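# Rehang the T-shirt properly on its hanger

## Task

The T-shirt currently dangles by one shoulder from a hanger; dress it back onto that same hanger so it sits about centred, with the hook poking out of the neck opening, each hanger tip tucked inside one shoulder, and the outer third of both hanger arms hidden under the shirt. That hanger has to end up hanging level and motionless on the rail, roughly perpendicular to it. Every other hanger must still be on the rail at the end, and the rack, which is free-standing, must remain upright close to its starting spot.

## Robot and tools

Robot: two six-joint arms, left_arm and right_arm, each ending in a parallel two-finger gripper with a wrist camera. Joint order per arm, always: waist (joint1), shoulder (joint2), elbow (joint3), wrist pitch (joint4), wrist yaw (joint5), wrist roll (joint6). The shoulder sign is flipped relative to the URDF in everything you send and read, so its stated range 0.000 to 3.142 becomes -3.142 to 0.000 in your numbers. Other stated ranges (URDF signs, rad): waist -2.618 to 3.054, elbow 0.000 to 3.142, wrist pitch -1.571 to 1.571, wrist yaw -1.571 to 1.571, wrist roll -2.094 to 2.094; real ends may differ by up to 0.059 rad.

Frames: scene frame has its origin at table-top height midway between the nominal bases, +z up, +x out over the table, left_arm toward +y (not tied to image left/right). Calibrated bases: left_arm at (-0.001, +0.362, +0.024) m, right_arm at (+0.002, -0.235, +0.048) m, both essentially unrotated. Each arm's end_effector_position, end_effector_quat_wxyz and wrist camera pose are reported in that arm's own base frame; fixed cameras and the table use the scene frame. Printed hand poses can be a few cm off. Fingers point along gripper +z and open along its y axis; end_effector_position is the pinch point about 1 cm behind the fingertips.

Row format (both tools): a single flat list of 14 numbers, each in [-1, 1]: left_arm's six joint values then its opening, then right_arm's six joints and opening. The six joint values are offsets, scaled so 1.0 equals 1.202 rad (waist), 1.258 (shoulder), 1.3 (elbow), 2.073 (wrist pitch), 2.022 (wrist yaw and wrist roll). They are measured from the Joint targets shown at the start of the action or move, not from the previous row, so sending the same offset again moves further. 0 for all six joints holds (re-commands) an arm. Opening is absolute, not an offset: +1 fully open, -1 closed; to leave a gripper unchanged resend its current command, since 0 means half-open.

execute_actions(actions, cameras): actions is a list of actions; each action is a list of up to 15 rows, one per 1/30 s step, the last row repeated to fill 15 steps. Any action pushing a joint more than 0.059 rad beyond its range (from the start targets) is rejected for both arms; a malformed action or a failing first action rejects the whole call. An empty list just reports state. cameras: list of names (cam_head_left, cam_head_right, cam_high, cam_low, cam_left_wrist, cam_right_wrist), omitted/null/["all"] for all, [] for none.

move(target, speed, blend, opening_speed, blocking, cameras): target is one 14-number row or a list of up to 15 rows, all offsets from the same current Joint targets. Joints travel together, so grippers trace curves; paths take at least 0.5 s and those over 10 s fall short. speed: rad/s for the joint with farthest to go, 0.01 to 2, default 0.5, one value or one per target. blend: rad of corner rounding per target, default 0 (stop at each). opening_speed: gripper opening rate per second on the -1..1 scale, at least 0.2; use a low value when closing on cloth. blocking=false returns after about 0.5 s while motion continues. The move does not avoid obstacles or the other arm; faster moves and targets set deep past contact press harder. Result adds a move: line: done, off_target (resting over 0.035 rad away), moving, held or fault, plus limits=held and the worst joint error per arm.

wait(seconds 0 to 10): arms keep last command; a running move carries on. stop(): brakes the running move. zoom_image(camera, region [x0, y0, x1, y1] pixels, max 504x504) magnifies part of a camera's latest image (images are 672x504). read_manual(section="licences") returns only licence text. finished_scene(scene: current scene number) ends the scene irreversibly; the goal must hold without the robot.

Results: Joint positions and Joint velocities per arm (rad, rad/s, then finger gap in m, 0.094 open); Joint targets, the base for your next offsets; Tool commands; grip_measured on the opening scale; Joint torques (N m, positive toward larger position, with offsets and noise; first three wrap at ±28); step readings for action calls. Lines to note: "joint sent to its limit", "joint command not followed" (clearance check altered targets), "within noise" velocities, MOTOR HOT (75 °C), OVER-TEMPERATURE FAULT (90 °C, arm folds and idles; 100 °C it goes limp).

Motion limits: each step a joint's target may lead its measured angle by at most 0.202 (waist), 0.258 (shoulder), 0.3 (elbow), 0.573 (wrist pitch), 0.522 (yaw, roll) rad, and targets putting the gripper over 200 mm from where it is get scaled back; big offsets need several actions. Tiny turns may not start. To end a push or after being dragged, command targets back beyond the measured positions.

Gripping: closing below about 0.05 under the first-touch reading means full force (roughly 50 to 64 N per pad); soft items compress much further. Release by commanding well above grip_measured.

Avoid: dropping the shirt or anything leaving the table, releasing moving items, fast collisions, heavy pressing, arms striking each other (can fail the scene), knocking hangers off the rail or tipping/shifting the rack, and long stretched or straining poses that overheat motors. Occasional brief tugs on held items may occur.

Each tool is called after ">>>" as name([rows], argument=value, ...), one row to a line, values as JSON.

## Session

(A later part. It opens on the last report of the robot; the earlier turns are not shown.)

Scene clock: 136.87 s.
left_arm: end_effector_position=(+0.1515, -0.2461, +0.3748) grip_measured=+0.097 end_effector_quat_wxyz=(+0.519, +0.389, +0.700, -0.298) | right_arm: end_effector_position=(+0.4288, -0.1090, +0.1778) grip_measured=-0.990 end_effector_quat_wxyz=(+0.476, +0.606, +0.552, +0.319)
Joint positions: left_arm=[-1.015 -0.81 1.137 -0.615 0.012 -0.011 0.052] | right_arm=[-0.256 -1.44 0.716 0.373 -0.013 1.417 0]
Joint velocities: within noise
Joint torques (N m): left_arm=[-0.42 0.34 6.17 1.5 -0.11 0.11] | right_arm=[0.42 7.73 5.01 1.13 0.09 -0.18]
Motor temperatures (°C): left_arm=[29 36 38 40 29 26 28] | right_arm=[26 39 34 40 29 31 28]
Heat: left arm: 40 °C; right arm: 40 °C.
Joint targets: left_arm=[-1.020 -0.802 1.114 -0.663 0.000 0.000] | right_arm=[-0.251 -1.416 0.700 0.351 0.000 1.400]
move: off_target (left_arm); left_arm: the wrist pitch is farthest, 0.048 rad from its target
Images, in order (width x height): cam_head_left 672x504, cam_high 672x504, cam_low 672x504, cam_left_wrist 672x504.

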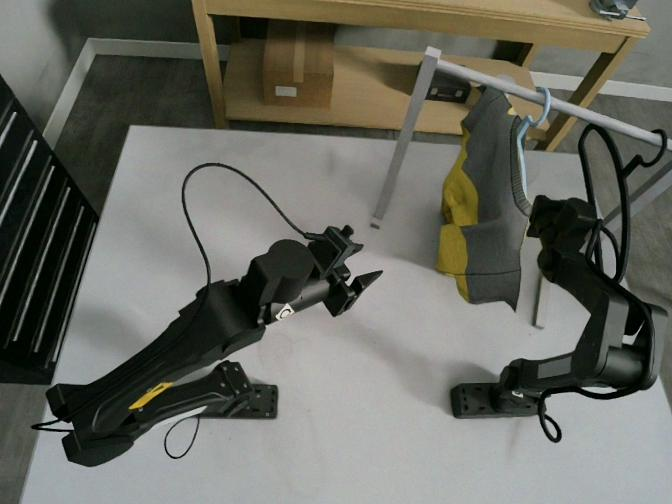

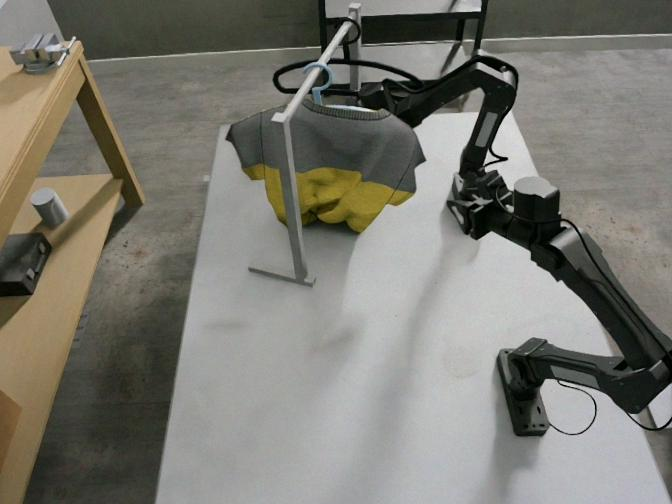

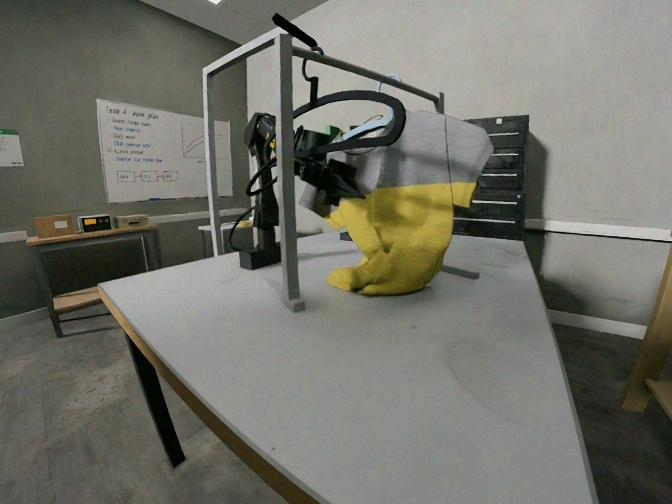

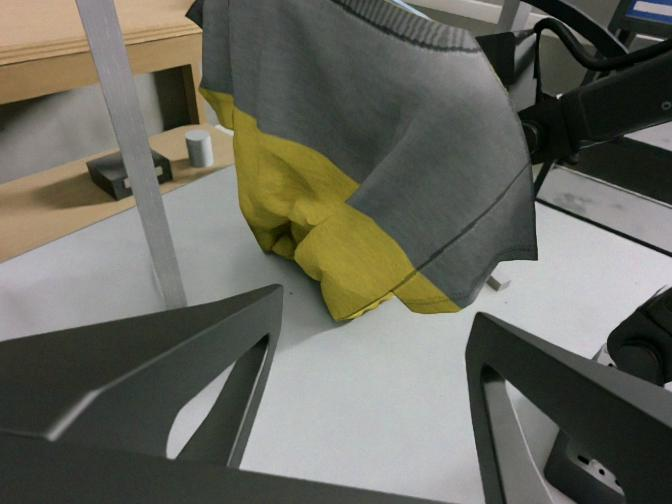

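>>> zoom_image(camera="cam_head_left", region=[420, 60, 600, 320])

>>> zoom_image(camera="cam_high", region=[220, 40, 440, 260])

Scaled by 1.938 from the camera's 672x504 image, which has a finer 960x720 frame.

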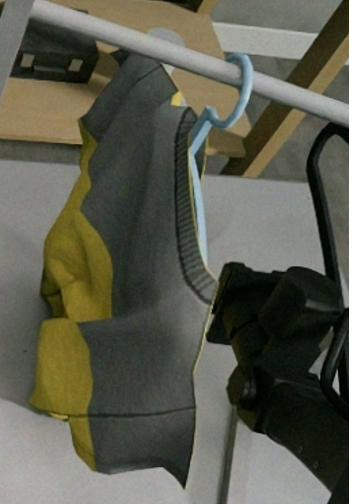

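Scaled by 2.291 from the camera's 672x504 image, which has a finer 960x720 frame.

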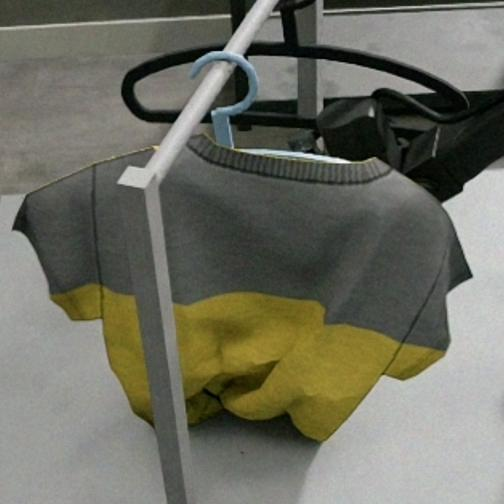

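>>> zoom_image(camera="cam_low", region=[290, 60, 500, 220])

Scaled by 2.400 from the camera's 672x504 image, which has a finer 960x720 frame.

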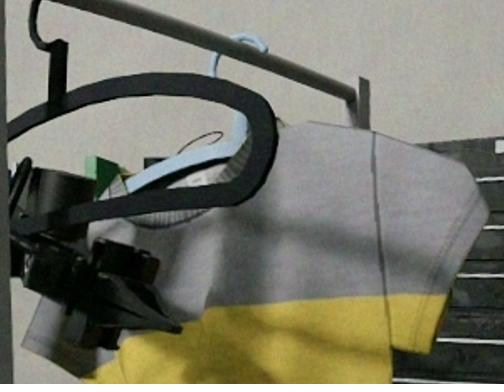

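>>> execute_actions(actions=[])

Scene clock: 139.53 s.
left_arm: end_effector_position=(+0.1515, -0.2461, +0.3748) grip_measured=+0.097 end_effector_quat_wxyz=(+0.519, +0.389, +0.700, -0.298) | right_arm: end_effector_position=(+0.4287, -0.1093, +0.1778) grip_measured=-0.990 end_effector_quat_wxyz=(+0.477, +0.606, +0.551, +0.318)
Joint positions: left_arm=[-1.015 -0.81 1.137 -0.615 0.012 -0.011 0.052] | right_arm=[-0.256 -1.44 0.716 0.373 -0.012 1.417 0]
Joint velocities: within noise
Joint torques (N m): left_arm=[-0.55 0.24 6.3 1.46 -0.06 0.08] | right_arm=[0.44 7.73 5 1.15 0.09 -0.18]
Motor temperatures (°C): left_arm=[29 36 38 40 29 26 28] | right_arm=[26 38 34 40 29 31 28]
Heat: left arm: 40 °C; right arm: 40 °C.
Joint targets: left_arm=[-1.020 -0.802 1.114 -0.663 0.000 0.000] | right_arm=[-0.251 -1.416 0.700 0.351 0.000 1.400]
Tool commands: left_gripper/opening=+0.1 right_gripper/opening=-1.0

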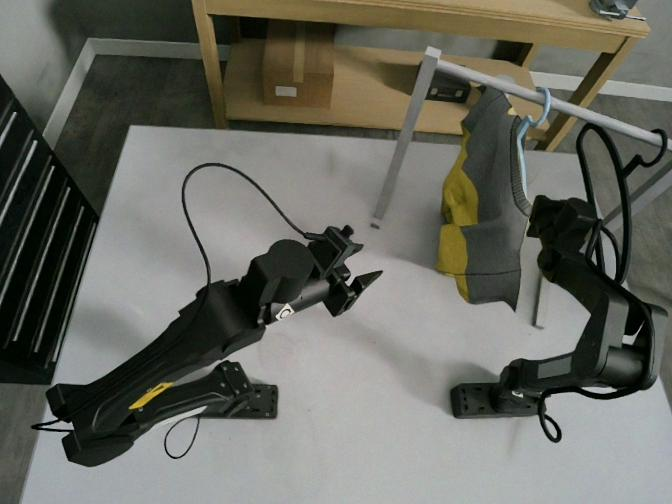

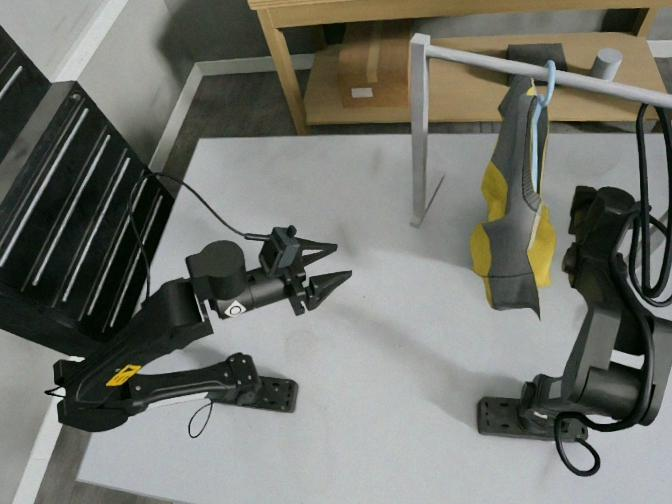

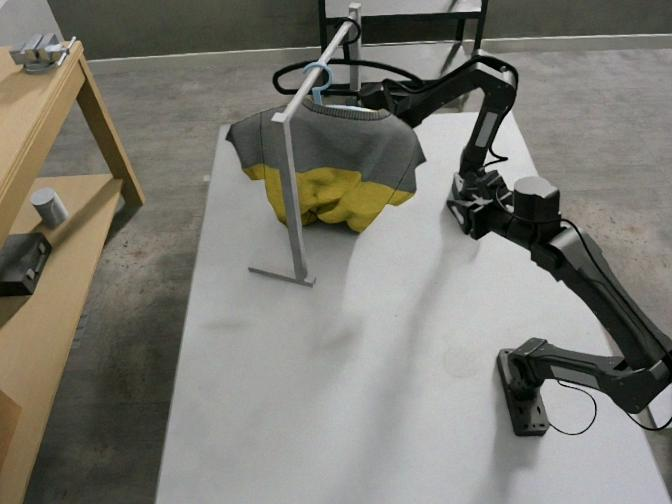

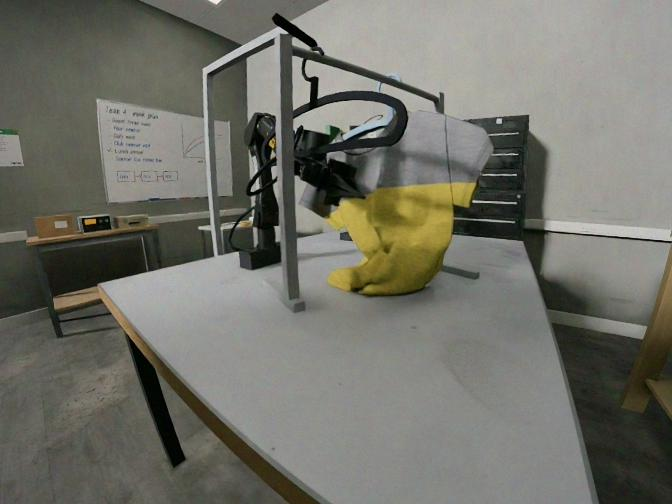

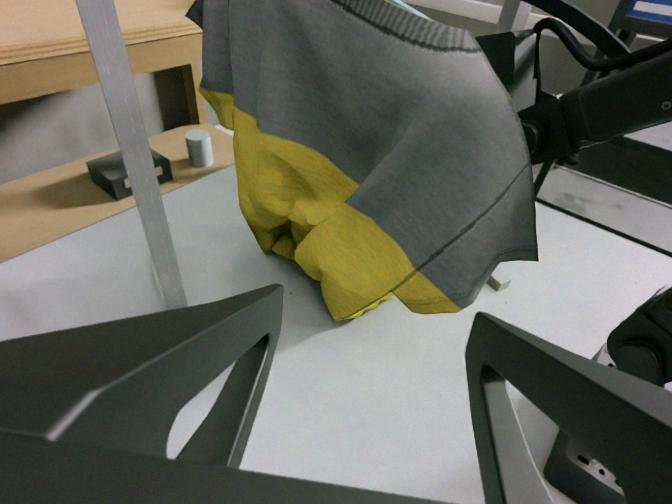

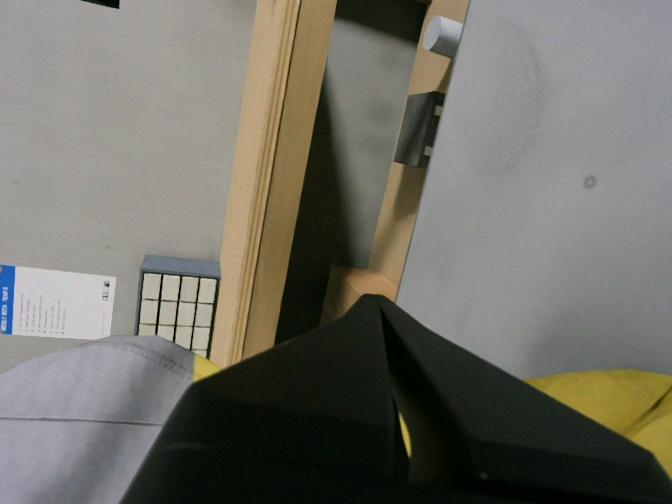

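>>> move([
  [0,0,0,0,0,0,0.1,0.001,-0.046,-0.026,-0.028,0,0,-1],
  [0,0,0,0,0,0,0.1,0.001,-0.31,0.495,-0.708,0,-0.35,-1],
], speed=0.9, blend=0.05)

>>> zoom_image(camera="cam_head_left", region=[400, 60, 672, 330])

>>> zoom_image(camera="cam_high", region=[200, 40, 480, 250])

>>> zoom_image(camera="cam_low", region=[270, 30, 530, 310])

>>> zoom_image(camera="cam_head_right", region=[420, 30, 672, 330])

Scene clock: 145.47 s.
left_arm: end_effector_position=(+0.1515, -0.2461, +0.3748) grip_measured=+0.097 end_effector_quat_wxyz=(+0.519, +0.389, +0.700, -0.298) | right_arm: end_effector_position=(+0.3067, -0.0773, +0.0658) grip_measured=-0.991 end_effector_quat_wxyz=(-0.014, +0.462, +0.887, +0.003)
Joint positions: left_arm=[-1.015 -0.81 1.137 -0.615 0.012 -0.011 0.052] | right_arm=[-0.256 -1.794 1.305 -1.108 -0.012 0.704 0]
Joint velocities: within noise
Joint torques (N m): left_arm=[-0.62 0.2 6.46 1.5 -0.09 0.09] | right_arm=[0.51 6.84 7.97 0.01 0.09 -0.1]
Motor temperatures (°C): left_arm=[29 36 38 40 29 26 28] | right_arm=[26 37 34 40 29 31 28]
Heat: left arm: 40 °C; right arm: 40 °C.
Joint targets: left_arm=[-1.020 -0.802 1.114 -0.663 0.000 0.000] | right_arm=[-0.249 -1.806 1.343 -1.116 0.000 0.692]
move: off_target (left_arm, right_arm); blend cut to 0.029 rad at target 1; left_arm: the wrist pitch is farthest, 0.048 rad from its target; right_arm: the elbow is farthest, 0.038 rad from its target

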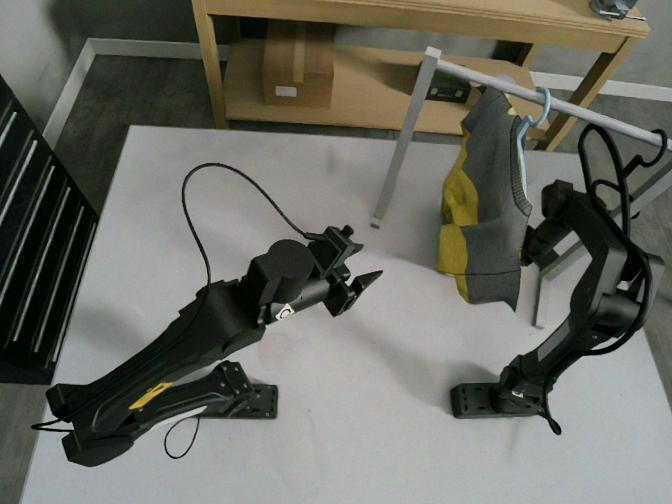

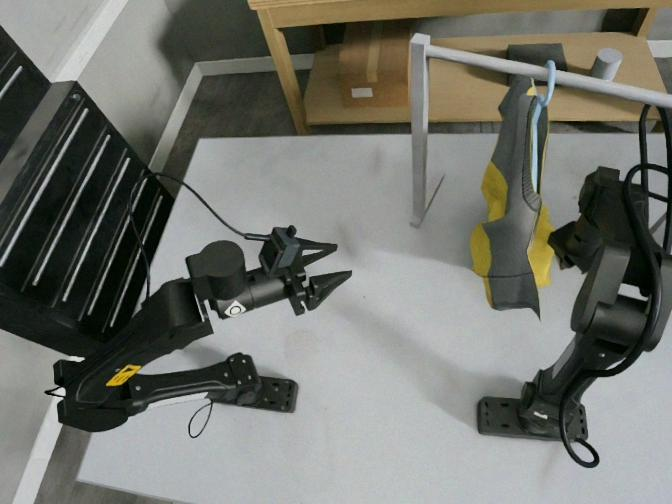

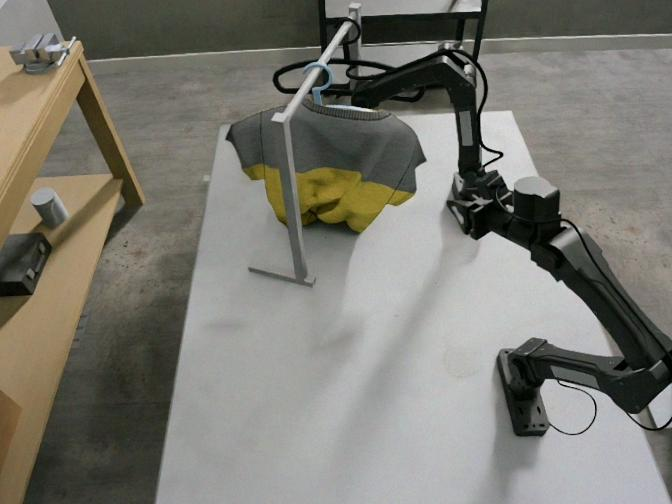

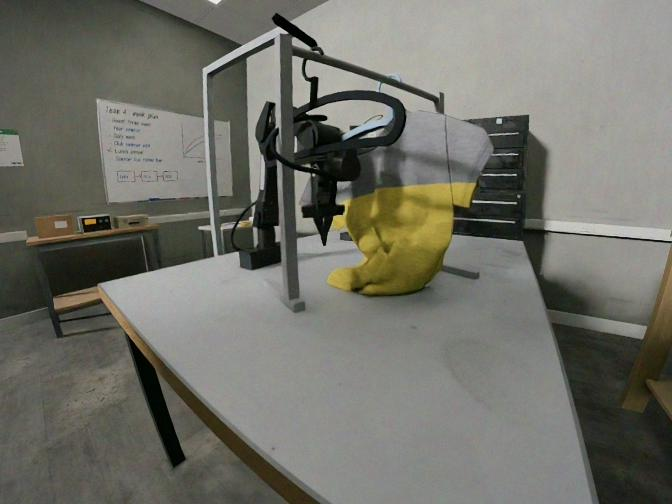

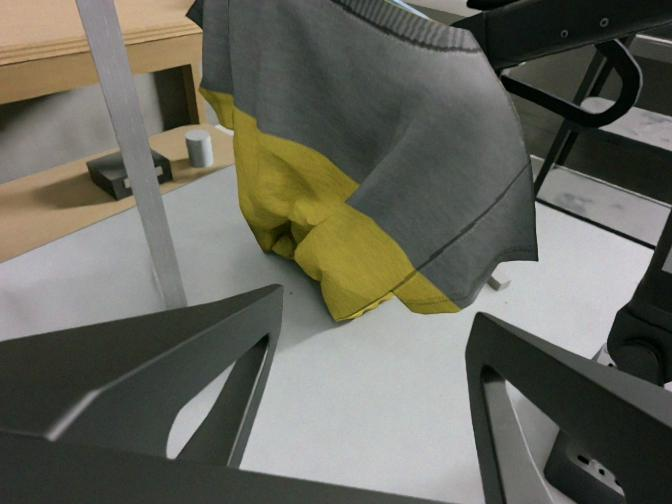

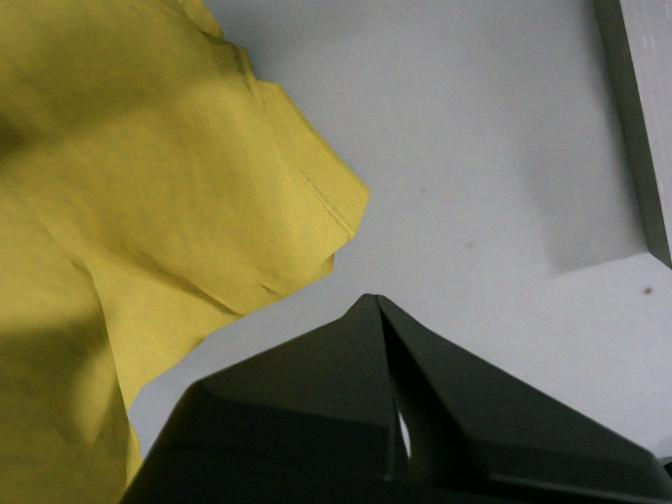

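Scaled by 1.853 from the camera's 672x504 image, which has a finer 960x720 frame.

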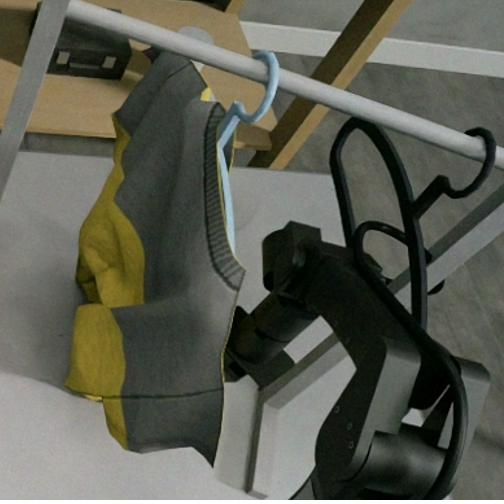

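Scaled by 1.800 from the camera's 672x504 image, which has a finer 960x720 frame.

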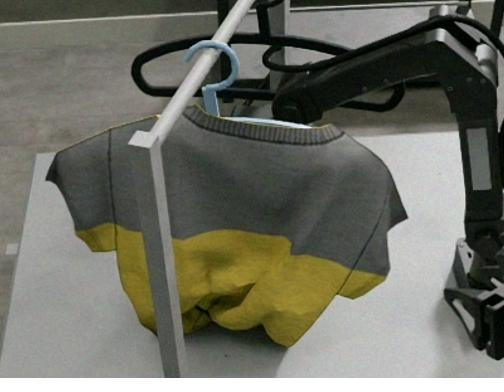

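Scaled by 1.800 from the camera's 672x504 image, which has a finer 960x720 frame.

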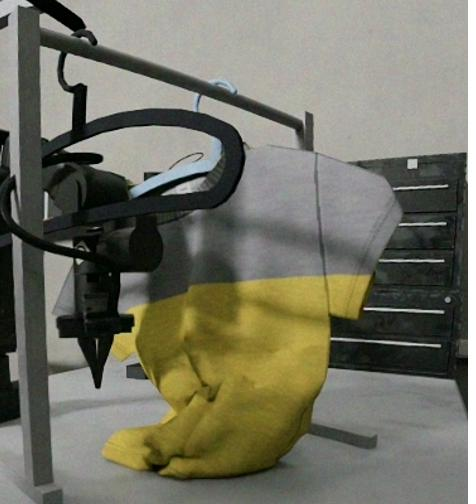

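Scaled by 1.680 from the camera's 672x504 image, which has a finer 960x720 frame.

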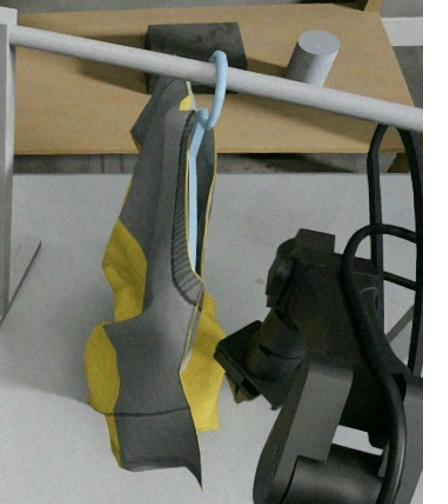

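>>> move(target=[0,0,0,0,0,0,0.1,0.0075,0.6638,-0.6208,0.8447,-0.089,-0.3422,-0.15], speed=1.0, opening_speed=1.5)

>>> zoom_image(camera="cam_right_wrist", region=[0, 0, 500, 350])

>>> zoom_image(camera="cam_low", region=[270, 30, 530, 310])

>>> zoom_image(camera="cam_head_right", region=[420, 30, 672, 330])

Scene clock: 155.73 s.
left_arm: end_effector_position=(+0.1515, -0.2461, +0.3748) grip_measured=+0.097 end_effector_quat_wxyz=(+0.519, +0.389, +0.700, -0.298) | right_arm: end_effector_position=(+0.3618, -0.0573, +0.3284) grip_measured=-0.152 end_effector_quat_wxyz=(+0.758, +0.014, +0.651, -0.034)
Joint positions: left_arm=[-1.015 -0.81 1.137 -0.615 0.012 -0.011 0.052] | right_arm=[-0.247 -0.986 0.554 0.587 -0.179 0.005 0.04]
Joint velocities: within noise
Joint torques (N m): left_arm=[-0.5 0.31 6.23 1.49 -0.12 0.1] | right_arm=[0.47 3.19 5.3 1.72 -0.04 -0.09]
Motor temperatures (°C): left_arm=[29 36 38 40 29 26 28] | right_arm=[26 36 35 39 29 31 28]
Heat: left arm: 40 °C; right arm: 39 °C.
Joint targets: left_arm=[-1.020 -0.802 1.114 -0.663 0.000 0.000] | right_arm=[-0.240 -0.971 0.536 0.635 -0.180 0.000]
move: off_target (left_arm, right_arm); left_arm: the wrist pitch is farthest, 0.048 rad from its target; right_arm: the wrist pitch is farthest, 0.048 rad from its target

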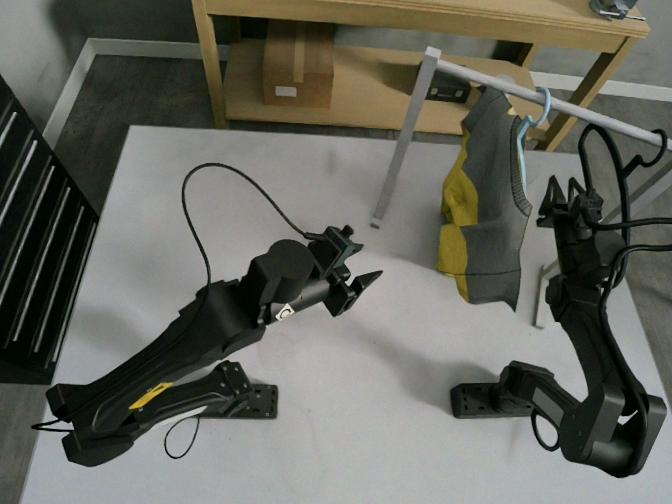

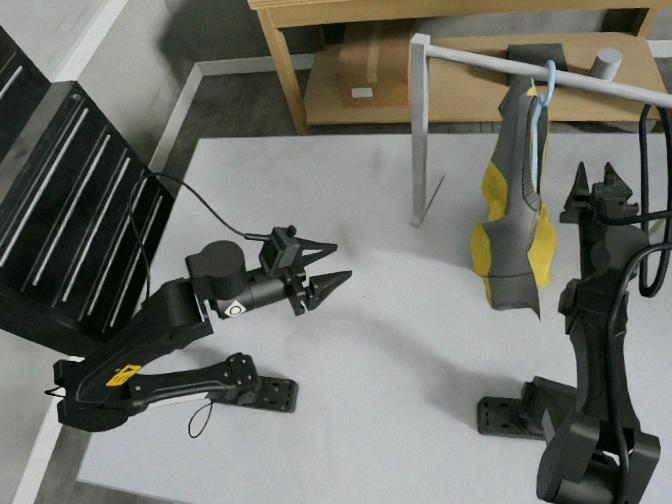

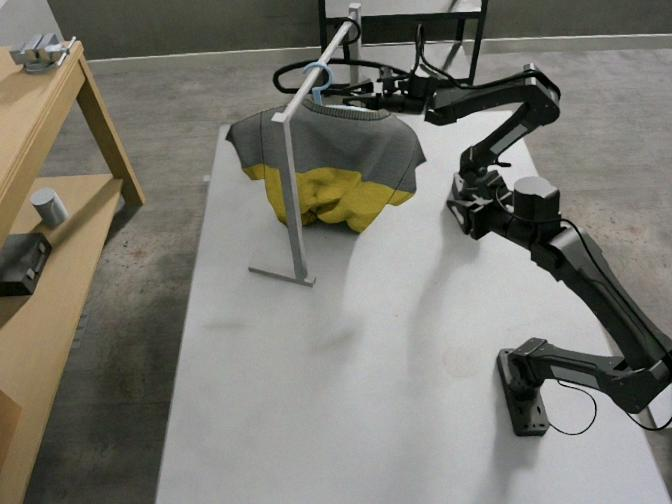

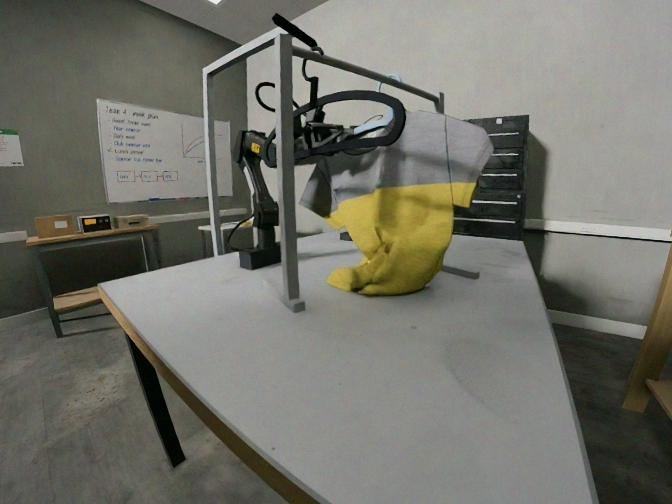

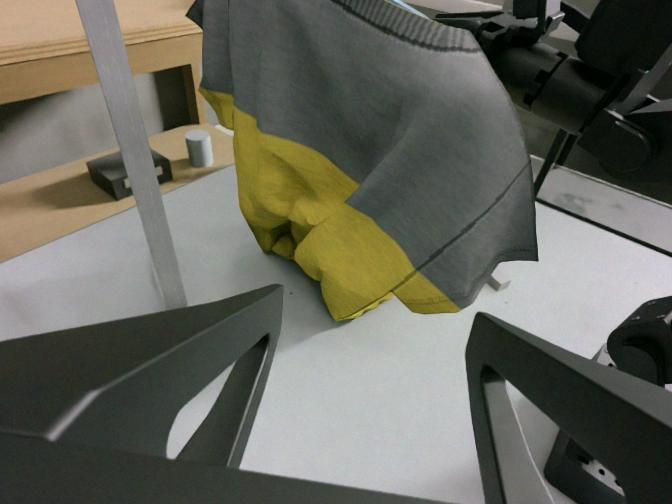

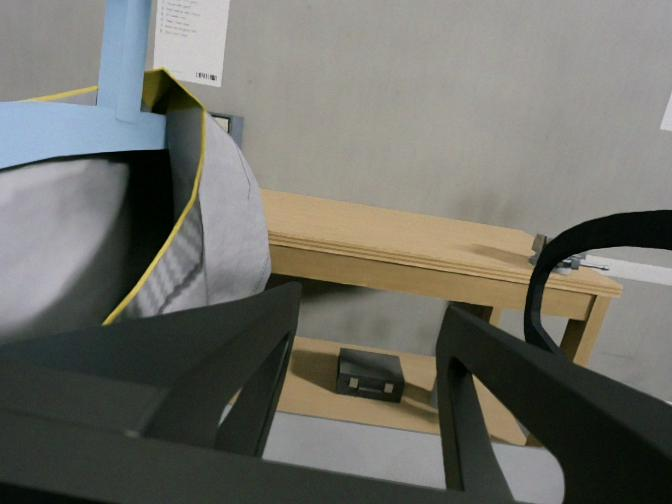

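Scaled by 1.008 from the camera's 672x504 image, which has a finer 960x720 frame.

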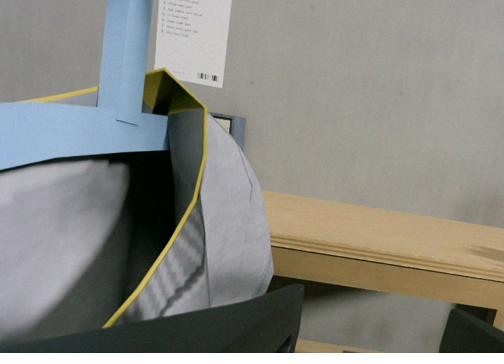

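Scaled by 1.800 from the camera's 672x504 image, which has a finer 960x720 frame.

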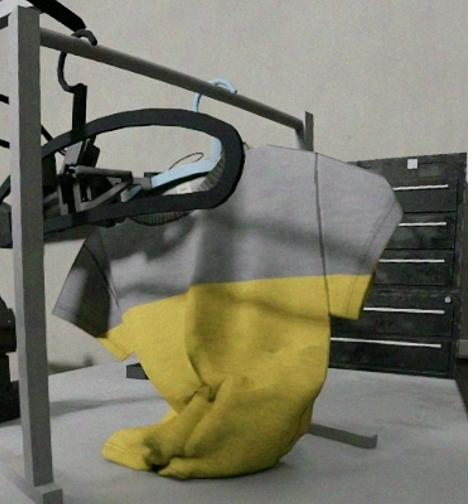

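Scaled by 1.680 from the camera's 672x504 image, which has a finer 960x720 frame.

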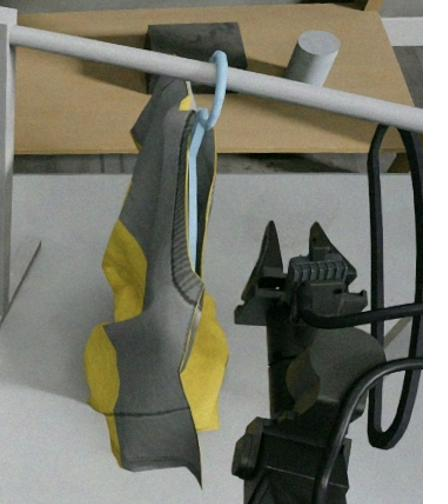

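>>> move(target=[0,0,0,0,0,0,0.1,-0.0463,-0.2432,0.16,0.0666,-0.2619,0,-0.36], speed=0.6, opening_speed=1.5)

>>> zoom_image(camera="cam_head_right", region=[420, 30, 672, 330])

Scene clock: 159.77 s.
left_arm: end_effector_position=(+0.1515, -0.2461, +0.3748) grip_measured=+0.097 end_effector_quat_wxyz=(+0.519, +0.389, +0.700, -0.298) | right_arm: end_effector_position=(+0.4014, +0.0024, +0.3210) grip_measured=-0.358 end_effector_quat_wxyz=(+0.738, -0.172, +0.641, +0.121)
Joint positions: left_arm=[-1.015 -0.81 1.137 -0.615 0.012 -0.011 0.052] | right_arm=[-0.29 -1.272 0.7 0.729 -0.708 0.005 0.03]
Joint velocities: within noise
Joint torques (N m): left_arm=[-0.54 0.38 6.27 1.46 -0.12 0.11] | right_arm=[-0.49 3.6 9.47 1.54 0.01 -0.11]
Motor temperatures (°C): left_arm=[29 36 38 40 29 26 28] | right_arm=[26 36 35 40 29 31 28]
Heat: left arm: 40 °C; right arm: 40 °C.
Joint targets: left_arm=[-1.020 -0.802 1.114 -0.663 0.000 0.000] | right_arm=[-0.296 -1.277 0.744 0.773 -0.710 0.000]
move: off_target (left_arm, right_arm); left_arm: the wrist pitch is farthest, 0.048 rad from its target; right_arm: the elbow is farthest, 0.044 rad from its target

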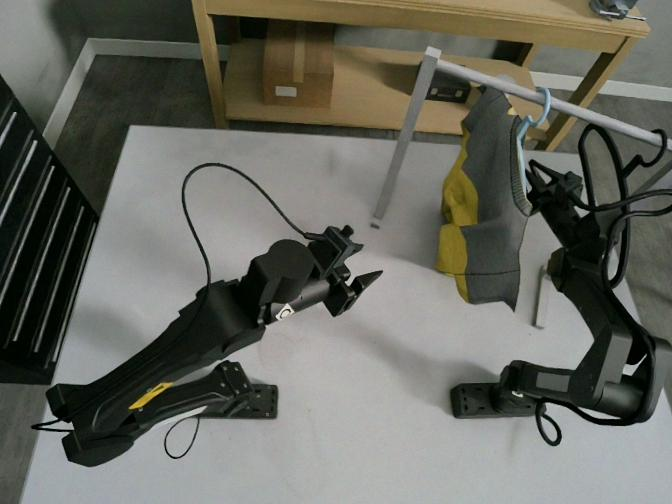

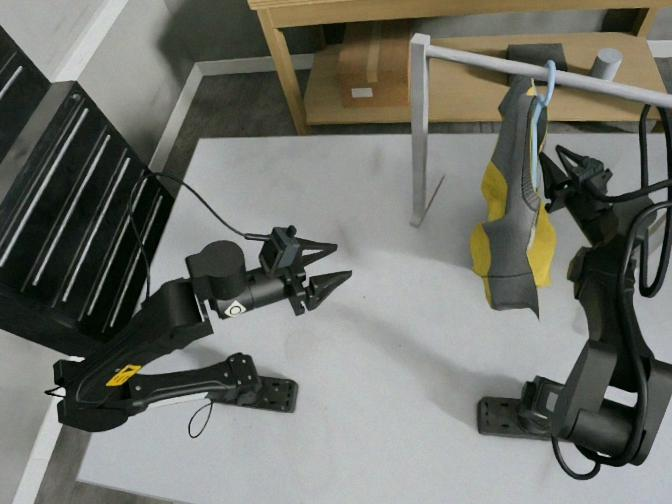

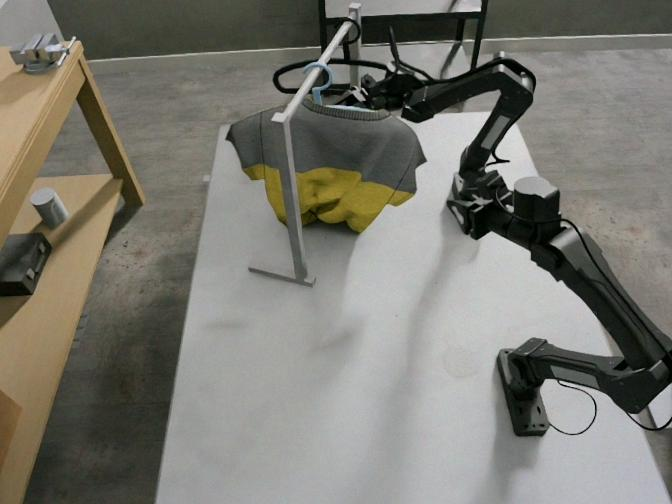

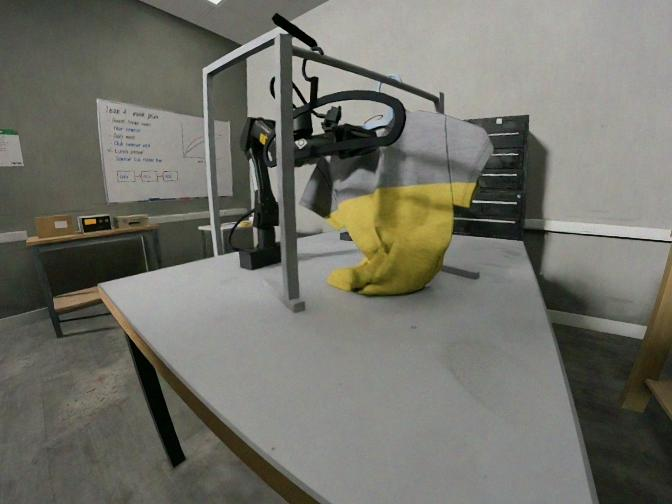

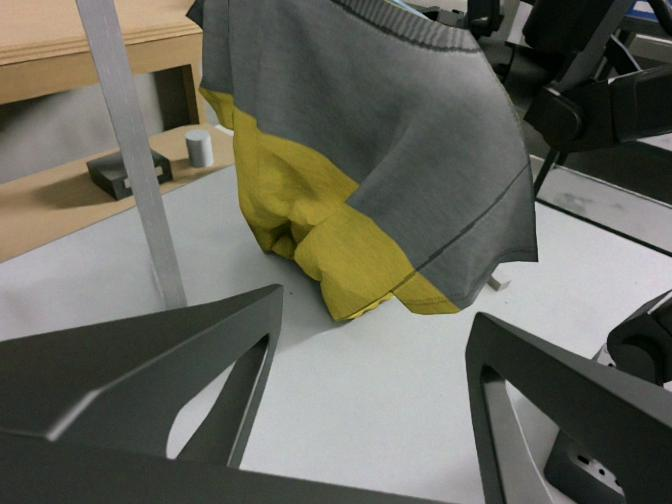

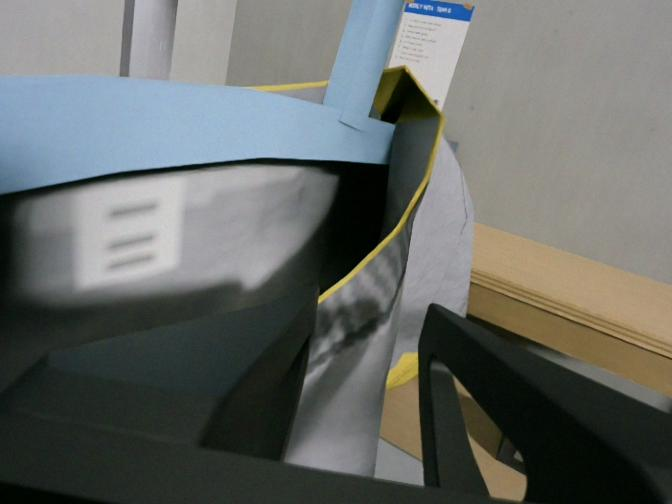

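Scaled by 1.680 from the camera's 672x504 image, which has a finer 960x720 frame.

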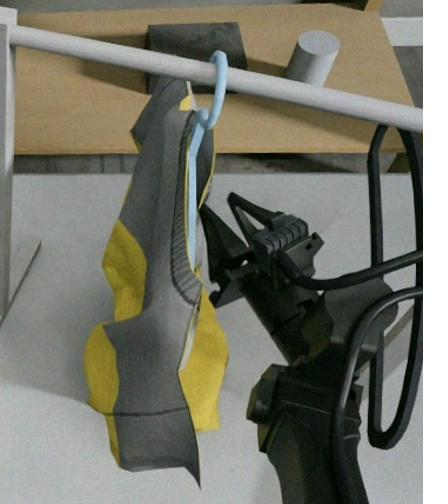

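>>> move(target=[0,0,0,0,0,0,0.1,0.0549,-0.0919,0.1027,0.0106,0.0327,0,-0.36], speed=0.4, cameras=["cam_right_wrist","cam_head_right","cam_head_left"])

Scene clock: 161.40 s.
left_arm: end_effector_position=(+0.1515, -0.2461, +0.3748) grip_measured=+0.097 end_effector_quat_wxyz=(+0.519, +0.389, +0.700, -0.298) | right_arm: end_effector_position=(+0.4327, +0.0099, +0.3439) grip_measured=-0.358 end_effector_quat_wxyz=(+0.752, -0.178, +0.623, +0.118)
Joint positions: left_arm=[-1.015 -0.81 1.137 -0.615 0.012 -0.011 0.052] | right_arm=[-0.234 -1.385 0.836 0.752 -0.659 0.003 0.03]
Joint velocities: within noise
Joint torques (N m): left_arm=[-0.5 0.32 6.27 1.49 -0.11 0.06] | right_arm=[0.34 4.52 9.33 1.53 0.18 -0.11]
Motor temperatures (°C): left_arm=[29 36 38 40 29 26 28] | right_arm=[26 36 35 40 29 31 28]
Heat: left arm: 40 °C; right arm: 40 °C.
Joint targets: left_arm=[-1.020 -0.802 1.114 -0.663 0.000 0.000] | right_arm=[-0.230 -1.392 0.877 0.795 -0.643 0.000]
move: off_target (left_arm, right_arm); left_arm: the wrist pitch is farthest, 0.048 rad from its target; right_arm: the wrist pitch is farthest, 0.043 rad from its target
Images, in order (width x height): cam_head_left 672x504, cam_head_right 672x504, cam_right_wrist 672x504.

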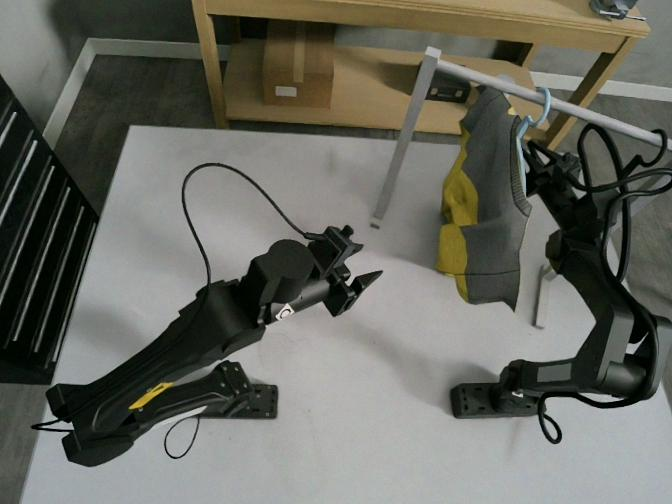

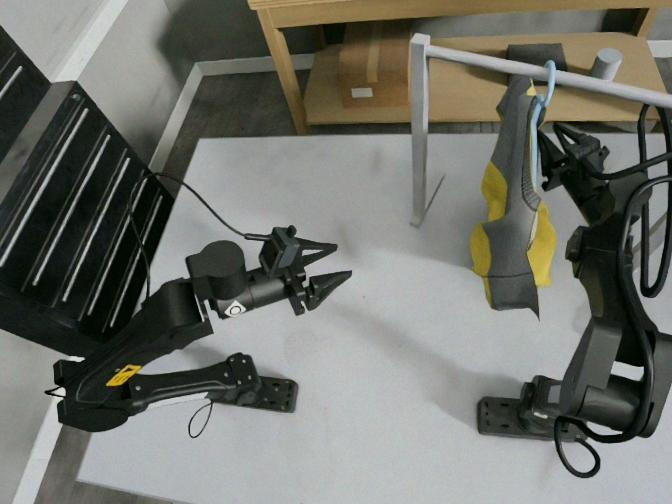

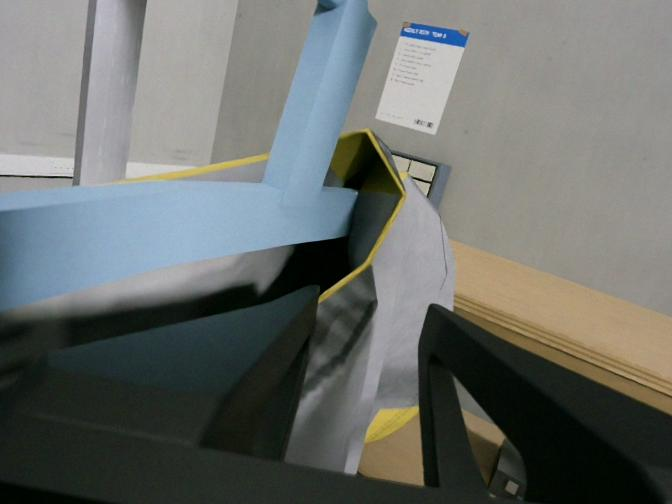

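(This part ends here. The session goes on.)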